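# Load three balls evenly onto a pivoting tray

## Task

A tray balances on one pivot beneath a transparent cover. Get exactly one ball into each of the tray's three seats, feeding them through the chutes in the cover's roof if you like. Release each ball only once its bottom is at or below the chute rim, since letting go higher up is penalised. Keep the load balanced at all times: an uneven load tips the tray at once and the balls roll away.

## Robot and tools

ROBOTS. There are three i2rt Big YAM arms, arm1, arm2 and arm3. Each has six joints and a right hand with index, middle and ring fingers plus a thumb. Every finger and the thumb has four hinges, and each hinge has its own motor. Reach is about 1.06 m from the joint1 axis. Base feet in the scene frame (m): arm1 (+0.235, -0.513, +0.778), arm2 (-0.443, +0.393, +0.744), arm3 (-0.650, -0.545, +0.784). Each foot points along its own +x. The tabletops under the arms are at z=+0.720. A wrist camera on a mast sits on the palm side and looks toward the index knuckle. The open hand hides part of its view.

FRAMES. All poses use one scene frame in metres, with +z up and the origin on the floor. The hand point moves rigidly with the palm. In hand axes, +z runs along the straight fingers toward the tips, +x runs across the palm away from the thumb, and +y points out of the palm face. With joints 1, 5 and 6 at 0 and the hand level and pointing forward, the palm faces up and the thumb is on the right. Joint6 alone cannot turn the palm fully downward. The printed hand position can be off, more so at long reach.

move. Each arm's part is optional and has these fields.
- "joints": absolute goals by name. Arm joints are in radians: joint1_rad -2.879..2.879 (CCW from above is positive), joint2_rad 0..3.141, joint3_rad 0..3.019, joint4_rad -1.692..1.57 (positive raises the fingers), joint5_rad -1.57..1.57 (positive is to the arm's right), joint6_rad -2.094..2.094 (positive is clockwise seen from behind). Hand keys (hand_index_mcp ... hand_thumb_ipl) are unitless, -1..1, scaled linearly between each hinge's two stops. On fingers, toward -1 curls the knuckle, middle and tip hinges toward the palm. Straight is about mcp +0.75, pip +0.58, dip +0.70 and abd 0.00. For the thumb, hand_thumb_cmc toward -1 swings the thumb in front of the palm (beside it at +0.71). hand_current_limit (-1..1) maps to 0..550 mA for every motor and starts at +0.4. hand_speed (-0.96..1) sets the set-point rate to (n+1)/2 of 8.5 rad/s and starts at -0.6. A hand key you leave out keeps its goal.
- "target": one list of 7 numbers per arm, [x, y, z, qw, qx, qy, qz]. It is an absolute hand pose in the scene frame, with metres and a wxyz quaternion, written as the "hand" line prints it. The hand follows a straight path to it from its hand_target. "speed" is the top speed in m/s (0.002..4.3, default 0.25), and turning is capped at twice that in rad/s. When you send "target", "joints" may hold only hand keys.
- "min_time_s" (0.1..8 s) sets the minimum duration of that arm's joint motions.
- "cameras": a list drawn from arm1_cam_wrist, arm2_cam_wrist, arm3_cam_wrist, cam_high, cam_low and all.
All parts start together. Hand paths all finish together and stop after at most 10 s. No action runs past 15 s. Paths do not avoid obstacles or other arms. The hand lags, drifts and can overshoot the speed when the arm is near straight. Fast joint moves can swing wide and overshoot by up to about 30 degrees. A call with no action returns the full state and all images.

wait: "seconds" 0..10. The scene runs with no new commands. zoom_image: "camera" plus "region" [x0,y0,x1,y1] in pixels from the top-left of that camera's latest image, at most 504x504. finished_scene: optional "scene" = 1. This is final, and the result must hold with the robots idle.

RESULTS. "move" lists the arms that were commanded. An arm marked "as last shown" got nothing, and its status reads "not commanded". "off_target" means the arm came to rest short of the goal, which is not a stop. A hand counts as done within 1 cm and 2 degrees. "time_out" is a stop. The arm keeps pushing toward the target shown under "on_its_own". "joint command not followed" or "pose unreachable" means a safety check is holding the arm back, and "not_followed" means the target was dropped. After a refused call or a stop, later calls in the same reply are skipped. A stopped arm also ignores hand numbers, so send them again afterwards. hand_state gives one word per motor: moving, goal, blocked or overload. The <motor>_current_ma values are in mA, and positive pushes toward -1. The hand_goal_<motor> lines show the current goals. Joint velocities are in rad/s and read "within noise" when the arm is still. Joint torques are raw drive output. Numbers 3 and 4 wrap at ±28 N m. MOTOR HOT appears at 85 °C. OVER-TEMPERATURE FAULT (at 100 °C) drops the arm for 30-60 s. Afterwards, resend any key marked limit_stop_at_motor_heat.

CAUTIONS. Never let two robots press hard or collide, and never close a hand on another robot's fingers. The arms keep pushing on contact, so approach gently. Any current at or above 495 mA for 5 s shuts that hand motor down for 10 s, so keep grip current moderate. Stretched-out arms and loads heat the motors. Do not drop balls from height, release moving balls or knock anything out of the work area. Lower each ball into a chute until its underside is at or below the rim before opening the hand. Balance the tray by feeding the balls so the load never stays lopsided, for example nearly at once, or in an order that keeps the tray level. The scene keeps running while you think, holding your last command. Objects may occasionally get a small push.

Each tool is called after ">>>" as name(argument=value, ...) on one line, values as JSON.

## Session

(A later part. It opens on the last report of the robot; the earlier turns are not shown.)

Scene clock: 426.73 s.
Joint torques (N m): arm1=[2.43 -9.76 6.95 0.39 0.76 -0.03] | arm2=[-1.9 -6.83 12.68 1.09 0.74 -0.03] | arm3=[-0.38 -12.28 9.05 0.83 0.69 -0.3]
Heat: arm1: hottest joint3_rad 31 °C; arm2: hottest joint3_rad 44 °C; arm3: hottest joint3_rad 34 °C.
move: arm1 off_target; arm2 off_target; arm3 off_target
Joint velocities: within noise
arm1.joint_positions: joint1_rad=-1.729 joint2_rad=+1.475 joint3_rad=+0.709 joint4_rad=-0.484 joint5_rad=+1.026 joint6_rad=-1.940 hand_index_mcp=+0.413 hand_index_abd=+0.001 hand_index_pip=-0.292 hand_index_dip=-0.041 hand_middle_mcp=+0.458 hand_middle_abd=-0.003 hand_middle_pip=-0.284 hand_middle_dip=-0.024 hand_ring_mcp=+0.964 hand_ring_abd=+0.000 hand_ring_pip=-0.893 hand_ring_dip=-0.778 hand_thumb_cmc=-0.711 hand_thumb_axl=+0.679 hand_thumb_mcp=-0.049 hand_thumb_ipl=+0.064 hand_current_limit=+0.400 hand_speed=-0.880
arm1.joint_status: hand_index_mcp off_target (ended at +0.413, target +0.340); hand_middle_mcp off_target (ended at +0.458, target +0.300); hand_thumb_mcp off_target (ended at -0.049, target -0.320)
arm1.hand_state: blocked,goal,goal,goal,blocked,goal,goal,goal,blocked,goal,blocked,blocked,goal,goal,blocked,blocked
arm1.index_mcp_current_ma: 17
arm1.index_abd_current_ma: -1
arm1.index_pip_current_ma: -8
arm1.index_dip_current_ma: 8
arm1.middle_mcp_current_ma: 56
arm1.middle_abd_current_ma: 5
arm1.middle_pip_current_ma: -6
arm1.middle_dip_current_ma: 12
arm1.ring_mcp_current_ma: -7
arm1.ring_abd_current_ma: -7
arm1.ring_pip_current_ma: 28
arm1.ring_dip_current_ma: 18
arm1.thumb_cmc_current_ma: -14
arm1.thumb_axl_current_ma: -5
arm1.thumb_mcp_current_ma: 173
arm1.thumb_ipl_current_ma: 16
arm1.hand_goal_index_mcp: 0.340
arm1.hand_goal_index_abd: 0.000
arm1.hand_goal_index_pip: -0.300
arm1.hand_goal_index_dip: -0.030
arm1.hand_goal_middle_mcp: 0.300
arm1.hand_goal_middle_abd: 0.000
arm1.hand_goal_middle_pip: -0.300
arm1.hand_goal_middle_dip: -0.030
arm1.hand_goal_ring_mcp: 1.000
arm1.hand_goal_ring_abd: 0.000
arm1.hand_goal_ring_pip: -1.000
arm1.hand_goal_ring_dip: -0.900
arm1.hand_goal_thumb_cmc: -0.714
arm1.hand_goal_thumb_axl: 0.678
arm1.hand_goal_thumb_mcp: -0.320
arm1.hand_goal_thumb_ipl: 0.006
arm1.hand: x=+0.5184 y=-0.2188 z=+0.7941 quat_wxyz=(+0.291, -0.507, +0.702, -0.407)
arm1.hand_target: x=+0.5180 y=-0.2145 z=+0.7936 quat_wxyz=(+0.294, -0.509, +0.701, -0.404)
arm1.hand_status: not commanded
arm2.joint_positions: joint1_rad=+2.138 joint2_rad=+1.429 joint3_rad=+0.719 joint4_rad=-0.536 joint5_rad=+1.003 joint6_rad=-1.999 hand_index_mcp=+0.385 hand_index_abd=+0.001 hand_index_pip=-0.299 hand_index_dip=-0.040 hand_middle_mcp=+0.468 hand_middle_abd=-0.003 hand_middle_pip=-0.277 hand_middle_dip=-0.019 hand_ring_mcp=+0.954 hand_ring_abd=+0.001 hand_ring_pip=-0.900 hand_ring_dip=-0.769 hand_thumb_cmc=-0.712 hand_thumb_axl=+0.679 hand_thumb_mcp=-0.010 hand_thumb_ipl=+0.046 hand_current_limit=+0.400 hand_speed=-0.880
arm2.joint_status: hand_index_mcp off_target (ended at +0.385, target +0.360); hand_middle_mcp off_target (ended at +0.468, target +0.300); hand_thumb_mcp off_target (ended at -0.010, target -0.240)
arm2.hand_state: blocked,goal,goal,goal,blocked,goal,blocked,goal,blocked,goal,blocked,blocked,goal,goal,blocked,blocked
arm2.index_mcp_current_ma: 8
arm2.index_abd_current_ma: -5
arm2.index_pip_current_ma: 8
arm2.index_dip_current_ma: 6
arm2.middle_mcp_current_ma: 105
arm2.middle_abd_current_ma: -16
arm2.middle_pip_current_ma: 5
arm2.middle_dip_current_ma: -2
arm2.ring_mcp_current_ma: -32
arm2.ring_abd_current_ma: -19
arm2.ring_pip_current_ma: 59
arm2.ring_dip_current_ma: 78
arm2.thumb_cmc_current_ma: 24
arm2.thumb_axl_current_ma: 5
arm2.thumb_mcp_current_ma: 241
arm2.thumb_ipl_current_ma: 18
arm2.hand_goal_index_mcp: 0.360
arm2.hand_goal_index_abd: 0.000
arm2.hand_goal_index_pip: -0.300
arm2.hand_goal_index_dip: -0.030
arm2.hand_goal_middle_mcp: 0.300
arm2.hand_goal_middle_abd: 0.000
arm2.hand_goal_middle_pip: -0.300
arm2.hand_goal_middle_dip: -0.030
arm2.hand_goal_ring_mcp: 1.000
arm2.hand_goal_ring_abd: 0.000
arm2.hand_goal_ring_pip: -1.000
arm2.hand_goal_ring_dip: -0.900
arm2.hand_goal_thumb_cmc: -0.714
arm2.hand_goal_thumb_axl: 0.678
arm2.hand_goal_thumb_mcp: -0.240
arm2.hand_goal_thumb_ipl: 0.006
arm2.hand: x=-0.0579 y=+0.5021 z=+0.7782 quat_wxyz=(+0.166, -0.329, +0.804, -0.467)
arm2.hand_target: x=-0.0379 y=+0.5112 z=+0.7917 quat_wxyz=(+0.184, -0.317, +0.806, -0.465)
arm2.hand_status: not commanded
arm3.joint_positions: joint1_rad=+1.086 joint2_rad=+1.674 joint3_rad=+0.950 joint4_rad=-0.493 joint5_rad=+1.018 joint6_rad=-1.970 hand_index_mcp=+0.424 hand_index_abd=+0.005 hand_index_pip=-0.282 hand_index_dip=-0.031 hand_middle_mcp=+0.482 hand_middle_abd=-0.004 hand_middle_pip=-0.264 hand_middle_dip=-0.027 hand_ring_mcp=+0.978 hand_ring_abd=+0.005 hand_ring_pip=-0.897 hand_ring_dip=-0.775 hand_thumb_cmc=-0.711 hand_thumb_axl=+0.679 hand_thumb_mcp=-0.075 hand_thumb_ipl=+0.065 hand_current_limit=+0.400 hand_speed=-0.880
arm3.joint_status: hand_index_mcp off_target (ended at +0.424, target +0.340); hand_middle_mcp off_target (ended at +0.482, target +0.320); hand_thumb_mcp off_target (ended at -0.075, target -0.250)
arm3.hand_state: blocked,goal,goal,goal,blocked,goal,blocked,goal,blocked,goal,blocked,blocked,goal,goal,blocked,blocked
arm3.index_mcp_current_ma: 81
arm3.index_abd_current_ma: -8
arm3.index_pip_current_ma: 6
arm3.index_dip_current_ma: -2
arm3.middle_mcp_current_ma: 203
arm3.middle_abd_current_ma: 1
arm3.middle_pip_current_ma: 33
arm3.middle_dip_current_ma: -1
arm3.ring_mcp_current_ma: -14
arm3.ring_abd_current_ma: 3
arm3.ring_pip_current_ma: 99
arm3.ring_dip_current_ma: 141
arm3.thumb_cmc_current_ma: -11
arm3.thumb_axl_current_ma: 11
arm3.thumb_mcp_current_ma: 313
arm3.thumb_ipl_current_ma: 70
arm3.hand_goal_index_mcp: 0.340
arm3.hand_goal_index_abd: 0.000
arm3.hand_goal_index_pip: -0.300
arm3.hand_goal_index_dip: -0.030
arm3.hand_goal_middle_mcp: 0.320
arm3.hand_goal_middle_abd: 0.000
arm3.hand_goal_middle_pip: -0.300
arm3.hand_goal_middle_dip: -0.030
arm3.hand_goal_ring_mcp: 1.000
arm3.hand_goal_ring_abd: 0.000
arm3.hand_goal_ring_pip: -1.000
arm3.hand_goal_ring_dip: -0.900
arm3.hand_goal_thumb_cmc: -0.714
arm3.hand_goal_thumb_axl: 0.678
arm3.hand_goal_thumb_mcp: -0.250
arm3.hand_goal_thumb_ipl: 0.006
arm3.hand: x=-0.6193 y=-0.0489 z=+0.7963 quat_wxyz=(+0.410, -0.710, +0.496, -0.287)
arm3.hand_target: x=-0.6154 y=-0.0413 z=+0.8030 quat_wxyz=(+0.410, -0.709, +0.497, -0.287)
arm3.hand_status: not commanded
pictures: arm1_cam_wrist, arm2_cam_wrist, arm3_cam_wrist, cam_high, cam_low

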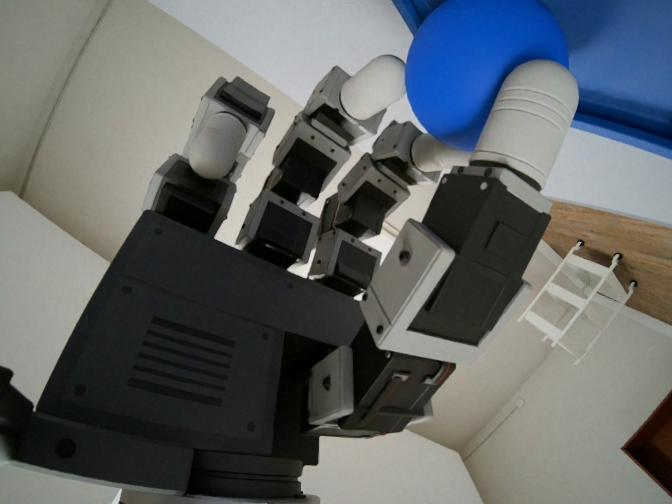

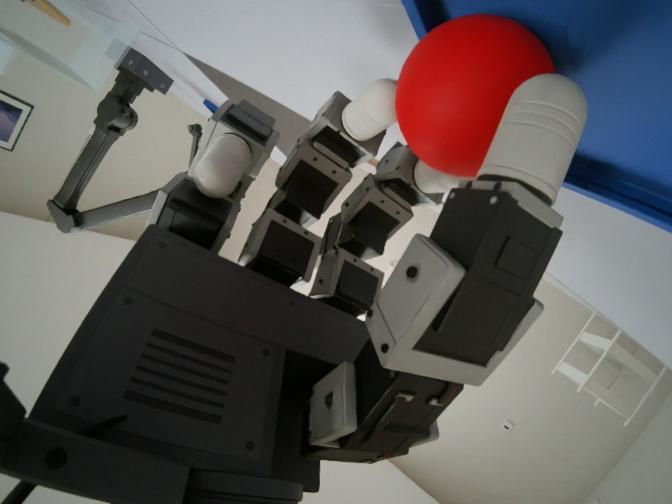

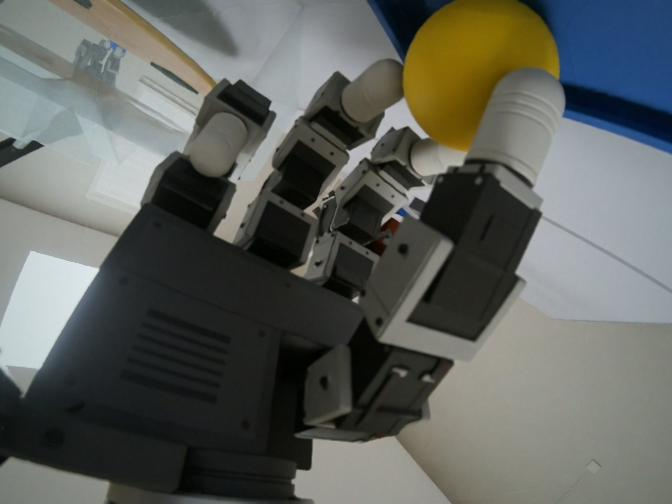

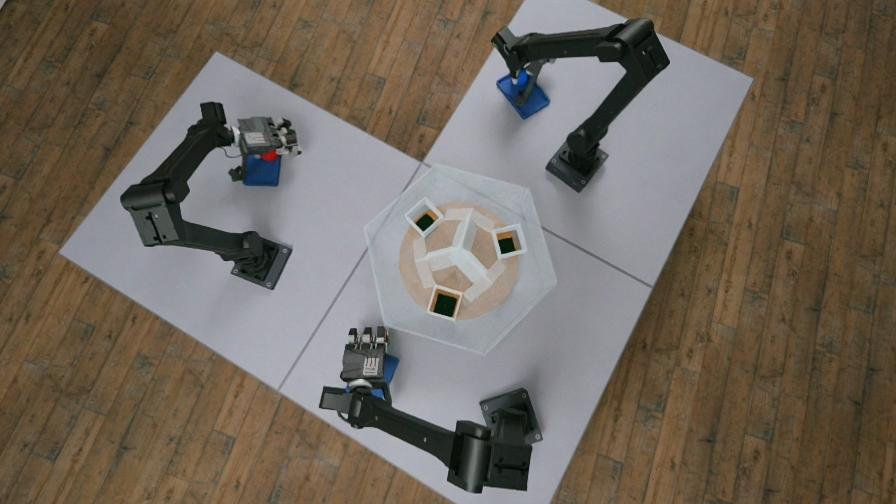

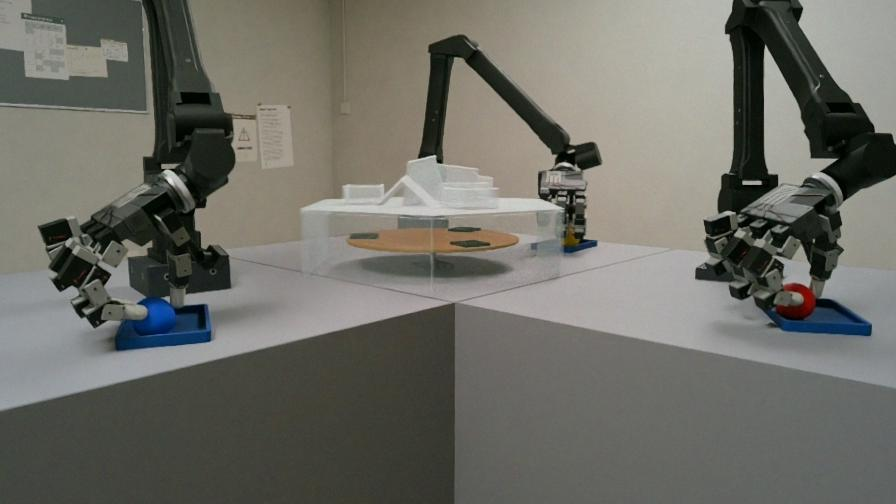

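>>> move(arm1={"target":[0.5180,-0.2145,0.850,0.2939,-0.5091,0.7006,-0.4045],"speed":0.08,"joints":{"hand_index_mcp":0.32,"hand_middle_mcp":0.24,"hand_thumb_mcp":-0.38}}, arm2={"target":[-0.0379,0.5112,0.850,0.1833,-0.3175,0.8058,-0.4652],"speed":0.08,"joints":{"hand_index_mcp":0.34,"hand_middle_mcp":0.28}}, arm3={"target":[-0.6154,-0.0413,0.860,0.4096,-0.7094,0.4968,-0.2868],"speed":0.08}, cameras=["all"])

Scene clock: 430.10 s.
Joint torques (N m): arm1=[2.37 -10.17 10.63 -0.35 0.8 0.01] | arm2=[-1.79 -8.35 14.16 0.29 0.75 -0.03] | arm3=[-0.21 -12.16 10.47 0.8 0.69 -0.28]
Heat: arm1: hottest joint3_rad 31 °C; arm2: hottest joint3_rad 44 °C; arm3: hottest joint3_rad 34 °C.
move: arm1 off_target; arm2 off_target; arm3 off_target
Joint velocities: within noise
arm1.joint_positions: joint1_rad=-1.729 joint2_rad=+1.374 joint3_rad=+0.742 joint4_rad=-0.653 joint5_rad=+1.026 joint6_rad=-1.942 hand_index_mcp=+0.312 hand_index_abd=+0.003 hand_index_pip=-0.288 hand_index_dip=-0.038 hand_middle_mcp=+0.234 hand_middle_abd=-0.003 hand_middle_pip=-0.277 hand_middle_dip=-0.021 hand_ring_mcp=+0.964 hand_ring_abd=+0.000 hand_ring_pip=-0.893 hand_ring_dip=-0.778 hand_thumb_cmc=-0.718 hand_thumb_axl=+0.679 hand_thumb_mcp=-0.365 hand_thumb_ipl=+0.021 hand_current_limit=+0.400 hand_speed=-0.880
arm1.joint_status: all done
arm1.hand_state: goal,goal,goal,goal,goal,goal,blocked,goal,blocked,goal,blocked,blocked,goal,goal,goal,goal
arm1.index_mcp_current_ma: -1
arm1.index_abd_current_ma: 3
arm1.index_pip_current_ma: 8
arm1.index_dip_current_ma: -13
arm1.middle_mcp_current_ma: -3
arm1.middle_abd_current_ma: 11
arm1.middle_pip_current_ma: 6
arm1.middle_dip_current_ma: -3
arm1.ring_mcp_current_ma: 1
arm1.ring_abd_current_ma: -11
arm1.ring_pip_current_ma: 19
arm1.ring_dip_current_ma: 32
arm1.thumb_cmc_current_ma: -12
arm1.thumb_axl_current_ma: -12
arm1.thumb_mcp_current_ma: -5
arm1.thumb_ipl_current_ma: -7
arm1.hand_goal_index_mcp: 0.320
arm1.hand_goal_index_abd: 0.000
arm1.hand_goal_index_pip: -0.300
arm1.hand_goal_index_dip: -0.030
arm1.hand_goal_middle_mcp: 0.240
arm1.hand_goal_middle_abd: 0.000
arm1.hand_goal_middle_pip: -0.300
arm1.hand_goal_middle_dip: -0.030
arm1.hand_goal_ring_mcp: 1.000
arm1.hand_goal_ring_abd: 0.000
arm1.hand_goal_ring_pip: -1.000
arm1.hand_goal_ring_dip: -0.900
arm1.hand_goal_thumb_cmc: -0.714
arm1.hand_goal_thumb_axl: 0.678
arm1.hand_goal_thumb_mcp: -0.380
arm1.hand_goal_thumb_ipl: 0.006
arm1.hand: x=+0.5118 y=-0.2311 z=+0.8324 quat_wxyz=(+0.277, -0.516, +0.698, -0.413)
arm1.hand_target: x=+0.5178 y=-0.2151 z=+0.8501 quat_wxyz=(+0.294, -0.509, +0.701, -0.404)
arm1.hand_status: off_target (0.025 m and 2.4 deg from the pose sent, 0.056 m and 0.5 deg at the start)
arm2.joint_positions: joint1_rad=+2.138 joint2_rad=+1.351 joint3_rad=+0.794 joint4_rad=-0.702 joint5_rad=+1.003 joint6_rad=-1.999 hand_index_mcp=+0.334 hand_index_abd=+0.000 hand_index_pip=-0.292 hand_index_dip=-0.038 hand_middle_mcp=+0.272 hand_middle_abd=-0.002 hand_middle_pip=-0.276 hand_middle_dip=-0.017 hand_ring_mcp=+0.954 hand_ring_abd=+0.001 hand_ring_pip=-0.900 hand_ring_dip=-0.769 hand_thumb_cmc=-0.700 hand_thumb_axl=+0.679 hand_thumb_mcp=-0.229 hand_thumb_ipl=+0.017 hand_current_limit=+0.400 hand_speed=-0.880
arm2.joint_status: all done
arm2.hand_state: goal,goal,goal,goal,goal,goal,blocked,goal,blocked,goal,blocked,blocked,goal,goal,goal,goal
arm2.index_mcp_current_ma: -8
arm2.index_abd_current_ma: -3
arm2.index_pip_current_ma: 4
arm2.index_dip_current_ma: 8
arm2.middle_mcp_current_ma: -8
arm2.middle_abd_current_ma: -14
arm2.middle_pip_current_ma: 0
arm2.middle_dip_current_ma: -2
arm2.ring_mcp_current_ma: -21
arm2.ring_abd_current_ma: -11
arm2.ring_pip_current_ma: 81
arm2.ring_dip_current_ma: 74
arm2.thumb_cmc_current_ma: 14
arm2.thumb_axl_current_ma: -7
arm2.thumb_mcp_current_ma: -14
arm2.thumb_ipl_current_ma: -3
arm2.hand_goal_index_mcp: 0.340
arm2.hand_goal_index_abd: 0.000
arm2.hand_goal_index_pip: -0.300
arm2.hand_goal_index_dip: -0.030
arm2.hand_goal_middle_mcp: 0.280
arm2.hand_goal_middle_abd: 0.000
arm2.hand_goal_middle_pip: -0.300
arm2.hand_goal_middle_dip: -0.030
arm2.hand_goal_ring_mcp: 1.000
arm2.hand_goal_ring_abd: 0.000
arm2.hand_goal_ring_pip: -1.000
arm2.hand_goal_ring_dip: -0.900
arm2.hand_goal_thumb_cmc: -0.714
arm2.hand_goal_thumb_axl: 0.678
arm2.hand_goal_thumb_mcp: -0.240
arm2.hand_goal_thumb_ipl: 0.006
arm2.on_its_own: hand_thumb_mcp moved -0.219 to your old target -0.240
arm2.hand: x=-0.0565 y=+0.5029 z=+0.8246 quat_wxyz=(+0.160, -0.332, +0.804, -0.468)
arm2.hand_target: x=-0.0388 y=+0.5107 z=+0.8502 quat_wxyz=(+0.184, -0.317, +0.806, -0.465)
arm2.hand_status: off_target (0.033 m and 3.1 deg from the pose sent, 0.075 m and 2.4 deg at the start)
arm3.joint_positions: joint1_rad=+1.086 joint2_rad=+1.580 joint3_rad=+1.004 joint4_rad=-0.650 joint5_rad=+1.018 joint6_rad=-1.972 hand_index_mcp=+0.337 hand_index_abd=+0.005 hand_index_pip=-0.288 hand_index_dip=-0.031 hand_middle_mcp=+0.316 hand_middle_abd=-0.004 hand_middle_pip=-0.288 hand_middle_dip=-0.023 hand_ring_mcp=+0.978 hand_ring_abd=+0.005 hand_ring_pip=-0.897 hand_ring_dip=-0.775 hand_thumb_cmc=-0.711 hand_thumb_axl=+0.679 hand_thumb_mcp=-0.244 hand_thumb_ipl=+0.012 hand_current_limit=+0.400 hand_speed=-0.880
arm3.joint_status: not commanded
arm3.hand_state: goal,goal,goal,goal,goal,goal,goal,goal,blocked,goal,blocked,blocked,goal,goal,goal,goal
arm3.index_mcp_current_ma: -3
arm3.index_abd_current_ma: -9
arm3.index_pip_current_ma: 4
arm3.index_dip_current_ma: -7
arm3.middle_mcp_current_ma: -12
arm3.middle_abd_current_ma: 0
arm3.middle_pip_current_ma: 22
arm3.middle_dip_current_ma: 1
arm3.ring_mcp_current_ma: -17
arm3.ring_abd_current_ma: -1
arm3.ring_pip_current_ma: 100
arm3.ring_dip_current_ma: 141
arm3.thumb_cmc_current_ma: -10
arm3.thumb_axl_current_ma: 14
arm3.thumb_mcp_current_ma: -1
arm3.thumb_ipl_current_ma: 5
arm3.hand_goal_index_mcp: 0.340
arm3.hand_goal_index_abd: 0.000
arm3.hand_goal_index_pip: -0.300
arm3.hand_goal_index_dip: -0.030
arm3.hand_goal_middle_mcp: 0.320
arm3.hand_goal_middle_abd: 0.000
arm3.hand_goal_middle_pip: -0.300
arm3.hand_goal_middle_dip: -0.030
arm3.hand_goal_ring_mcp: 1.000
arm3.hand_goal_ring_abd: 0.000
arm3.hand_goal_ring_pip: -1.000
arm3.hand_goal_ring_dip: -0.900
arm3.hand_goal_thumb_cmc: -0.714
arm3.hand_goal_thumb_axl: 0.678
arm3.hand_goal_thumb_mcp: -0.250
arm3.hand_goal_thumb_ipl: 0.006
arm3.on_its_own: hand_index_mcp moved -0.087 to your old target +0.340; hand_middle_mcp moved -0.166 to your old target +0.320; hand_thumb_mcp moved -0.169 to your old target -0.250
arm3.hand: x=-0.6187 y=-0.0511 z=+0.8494 quat_wxyz=(+0.407, -0.712, +0.494, -0.290)
arm3.hand_target: x=-0.6153 y=-0.0416 z=+0.8601 quat_wxyz=(+0.410, -0.709, +0.497, -0.287)
arm3.hand_status: off_target (0.015 m and 0.6 deg from the pose sent, 0.064 m and 0.1 deg at the start)
pictures: arm1_cam_wrist, arm2_cam_wrist, arm3_cam_wrist, cam_high, cam_low

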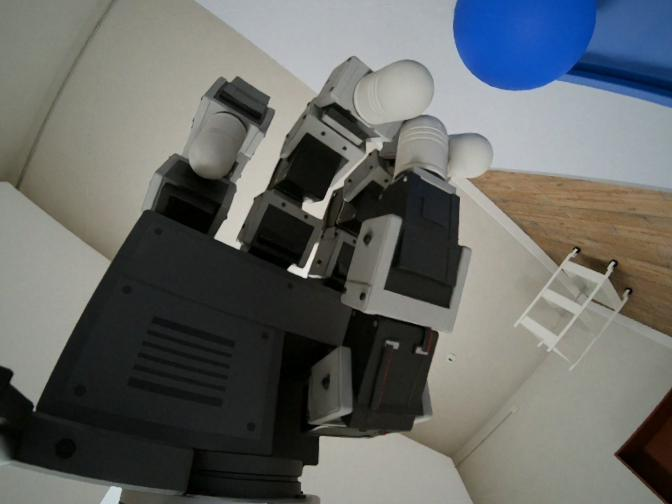

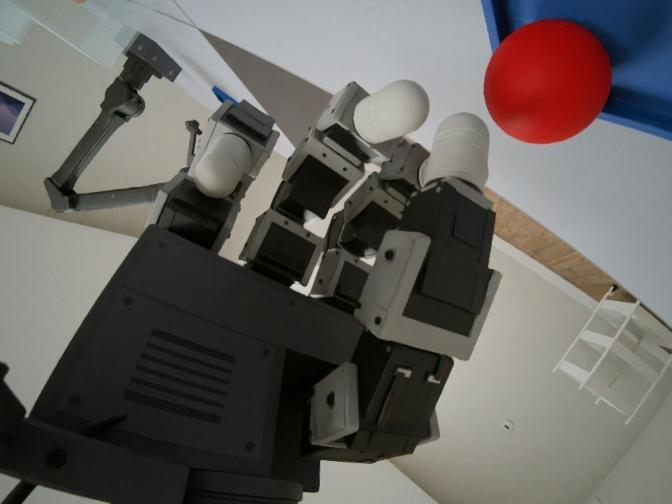

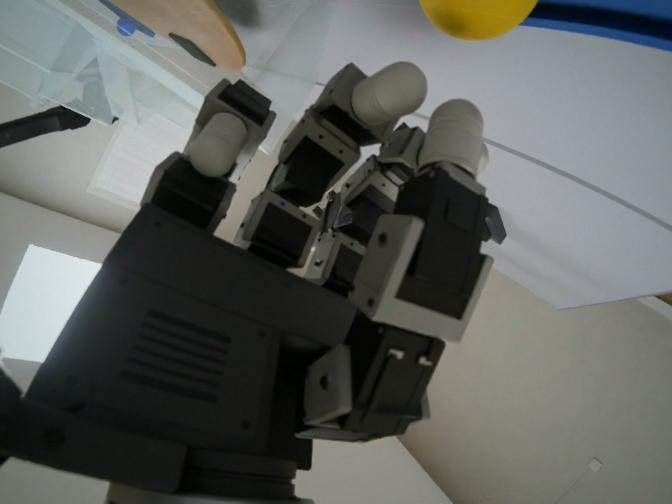

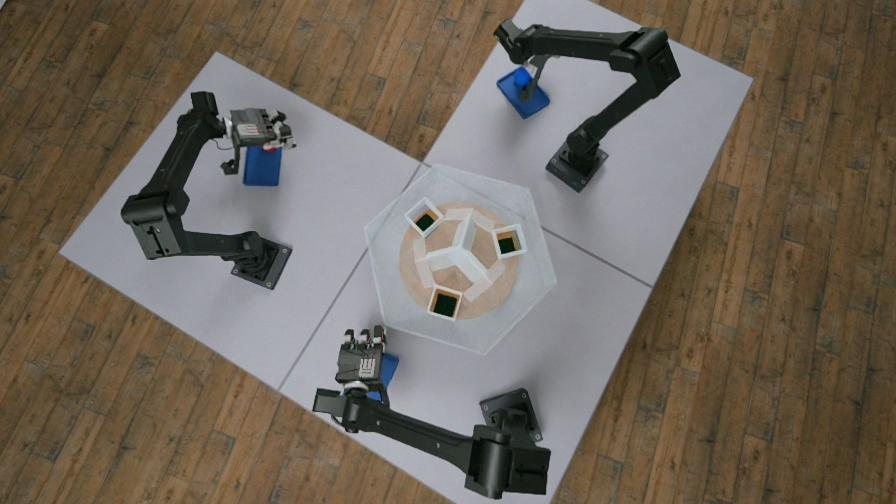

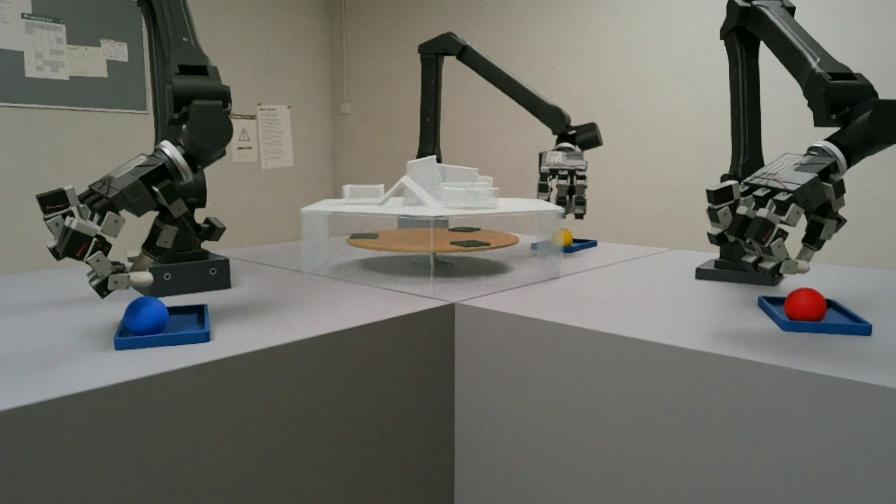

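>>> move(arm1={"joints":{"hand_speed":-0.6,"hand_index_mcp":0.62,"hand_middle_mcp":0.62,"hand_thumb_mcp":0.09}}, arm2={"joints":{"hand_speed":-0.6,"hand_index_mcp":0.62,"hand_middle_mcp":0.62,"hand_thumb_mcp":0.09}}, arm3={"joints":{"hand_speed":-0.6,"hand_index_mcp":0.62,"hand_middle_mcp":0.62,"hand_thumb_mcp":0.09}}, cameras=["all"])

>>> zoom_image(camera="cam_high", region=[180, 60, 340, 200])

>>> zoom_image(camera="cam_high", region=[470, 20, 590, 130])

>>> zoom_image(camera="cam_high", region=[300, 310, 430, 420])

Scene clock: 455.60 s.
Joint torques (N m): arm1=[2.32 -10.17 10.59 -0.32 0.8 0] | arm2=[-1.85 -8.35 14.17 0.39 0.77 -0.02] | arm3=[-0.38 -11.87 10.47 0.84 0.7 -0.27]
Heat: arm1: hottest joint3_rad 32 °C; arm2: hottest joint3_rad 42 °C; arm3: hottest joint3_rad 34 °C.
move: arm1 off_target; arm2 off_target; arm3 off_target
Joint velocities: within noise
arm1.joint_positions: joint1_rad=-1.729 joint2_rad=+1.374 joint3_rad=+0.742 joint4_rad=-0.654 joint5_rad=+1.026 joint6_rad=-1.942 hand_index_mcp=+0.568 hand_index_abd=+0.003 hand_index_pip=-0.288 hand_index_dip=-0.038 hand_middle_mcp=+0.574 hand_middle_abd=-0.003 hand_middle_pip=-0.282 hand_middle_dip=-0.021 hand_ring_mcp=+0.964 hand_ring_abd=+0.000 hand_ring_pip=-0.893 hand_ring_dip=-0.778 hand_thumb_cmc=-0.718 hand_thumb_axl=+0.679 hand_thumb_mcp=+0.080 hand_thumb_ipl=+0.018 hand_current_limit=+0.400 hand_speed=-0.600
arm1.joint_status: hand_index_mcp off_target (ended at +0.568, target +0.620); hand_middle_mcp off_target (ended at +0.574, target +0.620); the others done
arm1.hand_state: blocked,goal,goal,goal,blocked,goal,goal,goal,blocked,goal,blocked,blocked,goal,goal,goal,goal
arm1.index_mcp_current_ma: -25
arm1.index_abd_current_ma: -11
arm1.index_pip_current_ma: -9
arm1.index_dip_current_ma: -9
arm1.middle_mcp_current_ma: -5
arm1.middle_abd_current_ma: -5
arm1.middle_pip_current_ma: -1
arm1.middle_dip_current_ma: 5
arm1.ring_mcp_current_ma: -12
arm1.ring_abd_current_ma: 1
arm1.ring_pip_current_ma: 31
arm1.ring_dip_current_ma: 18
arm1.thumb_cmc_current_ma: -6
arm1.thumb_axl_current_ma: 3
arm1.thumb_mcp_current_ma: 2
arm1.thumb_ipl_current_ma: 13
arm1.hand_goal_index_mcp: 0.620
arm1.hand_goal_index_abd: 0.000
arm1.hand_goal_index_pip: -0.300
arm1.hand_goal_index_dip: -0.030
arm1.hand_goal_middle_mcp: 0.620
arm1.hand_goal_middle_abd: 0.000
arm1.hand_goal_middle_pip: -0.300
arm1.hand_goal_middle_dip: -0.030
arm1.hand_goal_ring_mcp: 1.000
arm1.hand_goal_ring_abd: 0.000
arm1.hand_goal_ring_pip: -1.000
arm1.hand_goal_ring_dip: -0.900
arm1.hand_goal_thumb_cmc: -0.714
arm1.hand_goal_thumb_axl: 0.678
arm1.hand_goal_thumb_mcp: 0.090
arm1.hand_goal_thumb_ipl: 0.006
arm1.hand: x=+0.5118 y=-0.2311 z=+0.8324 quat_wxyz=(+0.276, -0.516, +0.698, -0.414)
arm1.hand_target: x=+0.5177 y=-0.2151 z=+0.8501 quat_wxyz=(+0.294, -0.509, +0.701, -0.405)
arm1.hand_status: not commanded
arm2.joint_positions: joint1_rad=+2.138 joint2_rad=+1.351 joint3_rad=+0.794 joint4_rad=-0.702 joint5_rad=+1.003 joint6_rad=-1.999 hand_index_mcp=+0.565 hand_index_abd=+0.000 hand_index_pip=-0.293 hand_index_dip=-0.038 hand_middle_mcp=+0.562 hand_middle_abd=-0.002 hand_middle_pip=-0.280 hand_middle_dip=-0.017 hand_ring_mcp=+0.954 hand_ring_abd=+0.001 hand_ring_pip=-0.900 hand_ring_dip=-0.769 hand_thumb_cmc=-0.700 hand_thumb_axl=+0.679 hand_thumb_mcp=+0.079 hand_thumb_ipl=+0.016 hand_current_limit=+0.400 hand_speed=-0.600
arm2.joint_status: hand_index_mcp off_target (ended at +0.565, target +0.620); hand_middle_mcp off_target (ended at +0.562, target +0.620); the others done
arm2.hand_state: blocked,goal,goal,goal,blocked,goal,goal,goal,blocked,goal,blocked,blocked,goal,goal,goal,goal
arm2.index_mcp_current_ma: -44
arm2.index_abd_current_ma: -12
arm2.index_pip_current_ma: 5
arm2.index_dip_current_ma: -3
arm2.middle_mcp_current_ma: -46
arm2.middle_abd_current_ma: -9
arm2.middle_pip_current_ma: 5
arm2.middle_dip_current_ma: 4
arm2.ring_mcp_current_ma: -2
arm2.ring_abd_current_ma: -7
arm2.ring_pip_current_ma: 70
arm2.ring_dip_current_ma: 81
arm2.thumb_cmc_current_ma: 16
arm2.thumb_axl_current_ma: -7
arm2.thumb_mcp_current_ma: -25
arm2.thumb_ipl_current_ma: 9
arm2.hand_goal_index_mcp: 0.620
arm2.hand_goal_index_abd: 0.000
arm2.hand_goal_index_pip: -0.300
arm2.hand_goal_index_dip: -0.030
arm2.hand_goal_middle_mcp: 0.620
arm2.hand_goal_middle_abd: 0.000
arm2.hand_goal_middle_pip: -0.300
arm2.hand_goal_middle_dip: -0.030
arm2.hand_goal_ring_mcp: 1.000
arm2.hand_goal_ring_abd: 0.000
arm2.hand_goal_ring_pip: -1.000
arm2.hand_goal_ring_dip: -0.900
arm2.hand_goal_thumb_cmc: -0.714
arm2.hand_goal_thumb_axl: 0.678
arm2.hand_goal_thumb_mcp: 0.090
arm2.hand_goal_thumb_ipl: 0.006
arm2.hand: x=-0.0566 y=+0.5028 z=+0.8246 quat_wxyz=(+0.160, -0.332, +0.804, -0.468)
arm2.hand_target: x=-0.0389 y=+0.5106 z=+0.8502 quat_wxyz=(+0.183, -0.317, +0.806, -0.465)
arm2.hand_status: not commanded
arm3.joint_positions: joint1_rad=+1.086 joint2_rad=+1.580 joint3_rad=+1.004 joint4_rad=-0.650 joint5_rad=+1.018 joint6_rad=-1.972 hand_index_mcp=+0.598 hand_index_abd=+0.005 hand_index_pip=-0.291 hand_index_dip=-0.031 hand_middle_mcp=+0.598 hand_middle_abd=-0.004 hand_middle_pip=-0.290 hand_middle_dip=-0.023 hand_ring_mcp=+0.978 hand_ring_abd=+0.005 hand_ring_pip=-0.897 hand_ring_dip=-0.775 hand_thumb_cmc=-0.711 hand_thumb_axl=+0.679 hand_thumb_mcp=+0.088 hand_thumb_ipl=+0.011 hand_current_limit=+0.400 hand_speed=-0.600
arm3.joint_status: hand_index_mcp off_target (ended at +0.598, target +0.620); hand_middle_mcp off_target (ended at +0.598, target +0.620); the others done
arm3.hand_state: blocked,goal,goal,goal,blocked,goal,goal,goal,blocked,goal,blocked,blocked,goal,goal,goal,goal
arm3.index_mcp_current_ma: -15
arm3.index_abd_current_ma: -2
arm3.index_pip_current_ma: 8
arm3.index_dip_current_ma: -5
arm3.middle_mcp_current_ma: -25
arm3.middle_abd_current_ma: 2
arm3.middle_pip_current_ma: 13
arm3.middle_dip_current_ma: 5
arm3.ring_mcp_current_ma: -7
arm3.ring_abd_current_ma: 8
arm3.ring_pip_current_ma: 97
arm3.ring_dip_current_ma: 144
arm3.thumb_cmc_current_ma: -6
arm3.thumb_axl_current_ma: 5
arm3.thumb_mcp_current_ma: -4
arm3.thumb_ipl_current_ma: 3
arm3.hand_goal_index_mcp: 0.620
arm3.hand_goal_index_abd: 0.000
arm3.hand_goal_index_pip: -0.300
arm3.hand_goal_index_dip: -0.030
arm3.hand_goal_middle_mcp: 0.620
arm3.hand_goal_middle_abd: 0.000
arm3.hand_goal_middle_pip: -0.300
arm3.hand_goal_middle_dip: -0.030
arm3.hand_goal_ring_mcp: 1.000
arm3.hand_goal_ring_abd: 0.000
arm3.hand_goal_ring_pip: -1.000
arm3.hand_goal_ring_dip: -0.900
arm3.hand_goal_thumb_cmc: -0.714
arm3.hand_goal_thumb_axl: 0.678
arm3.hand_goal_thumb_mcp: 0.090
arm3.hand_goal_thumb_ipl: 0.006
arm3.hand: x=-0.6187 y=-0.0511 z=+0.8494 quat_wxyz=(+0.407, -0.712, +0.494, -0.290)
arm3.hand_target: x=-0.6153 y=-0.0416 z=+0.8601 quat_wxyz=(+0.410, -0.709, +0.497, -0.287)
arm3.hand_status: not commanded
pictures: arm1_cam_wrist, arm2_cam_wrist, arm3_cam_wrist, cam_high, cam_low

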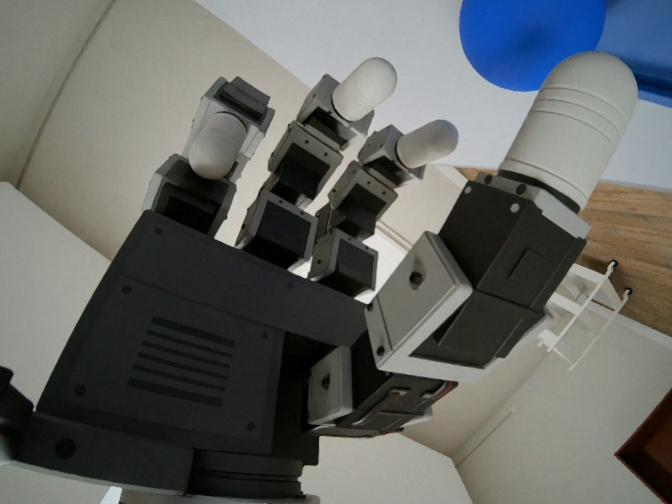

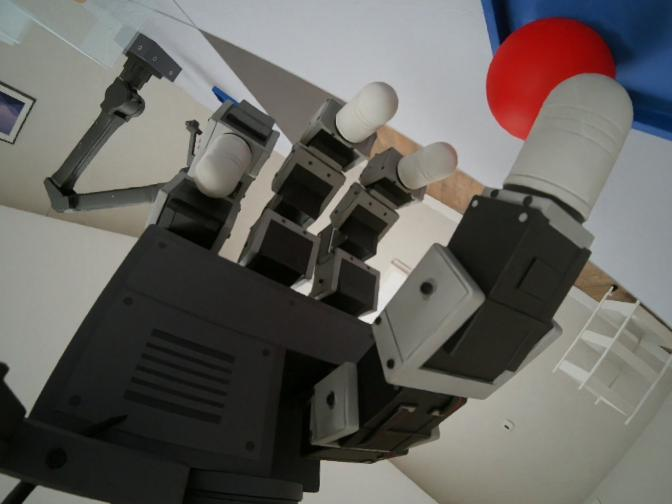

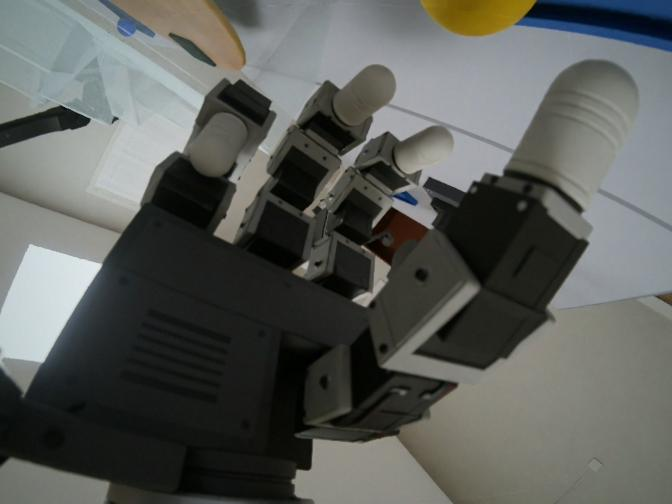

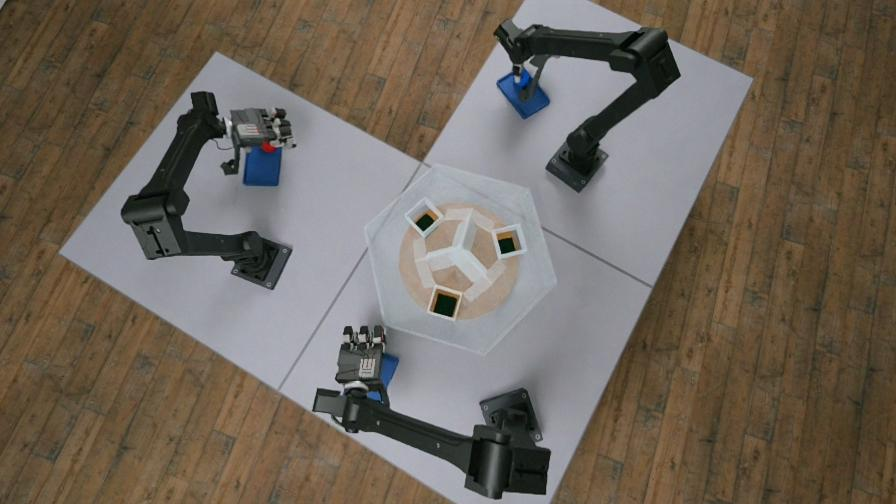

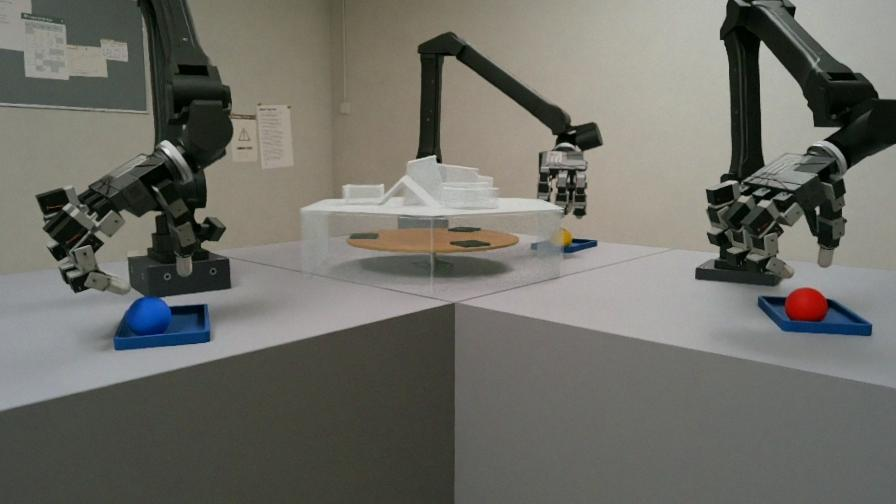

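Scaled by 3.150 from the camera's image (finer frame: 1280x720).

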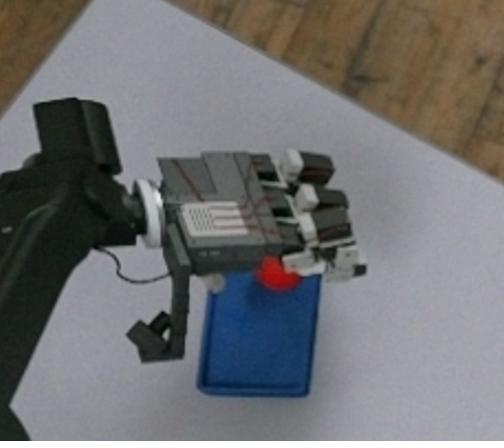

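Scaled by 4.200 from the camera's image (finer frame: 1280x720).

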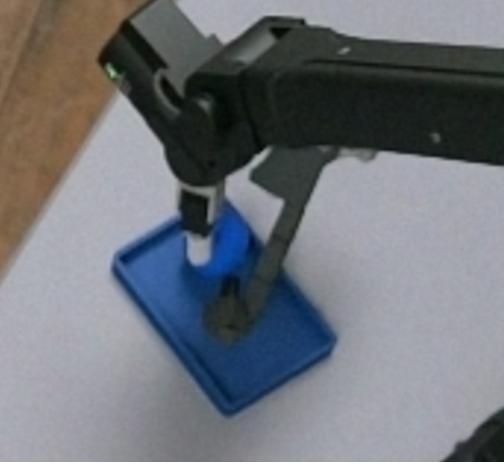

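Scaled by 3.877 from the camera's image (finer frame: 1280x720).

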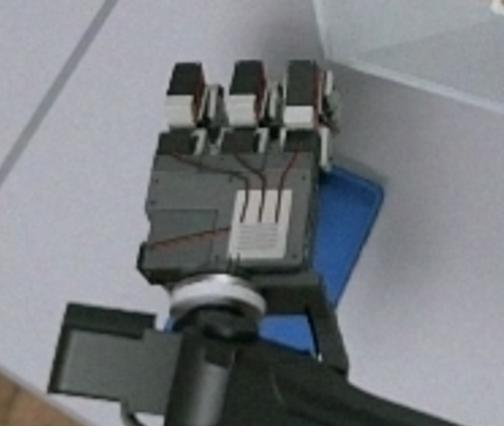

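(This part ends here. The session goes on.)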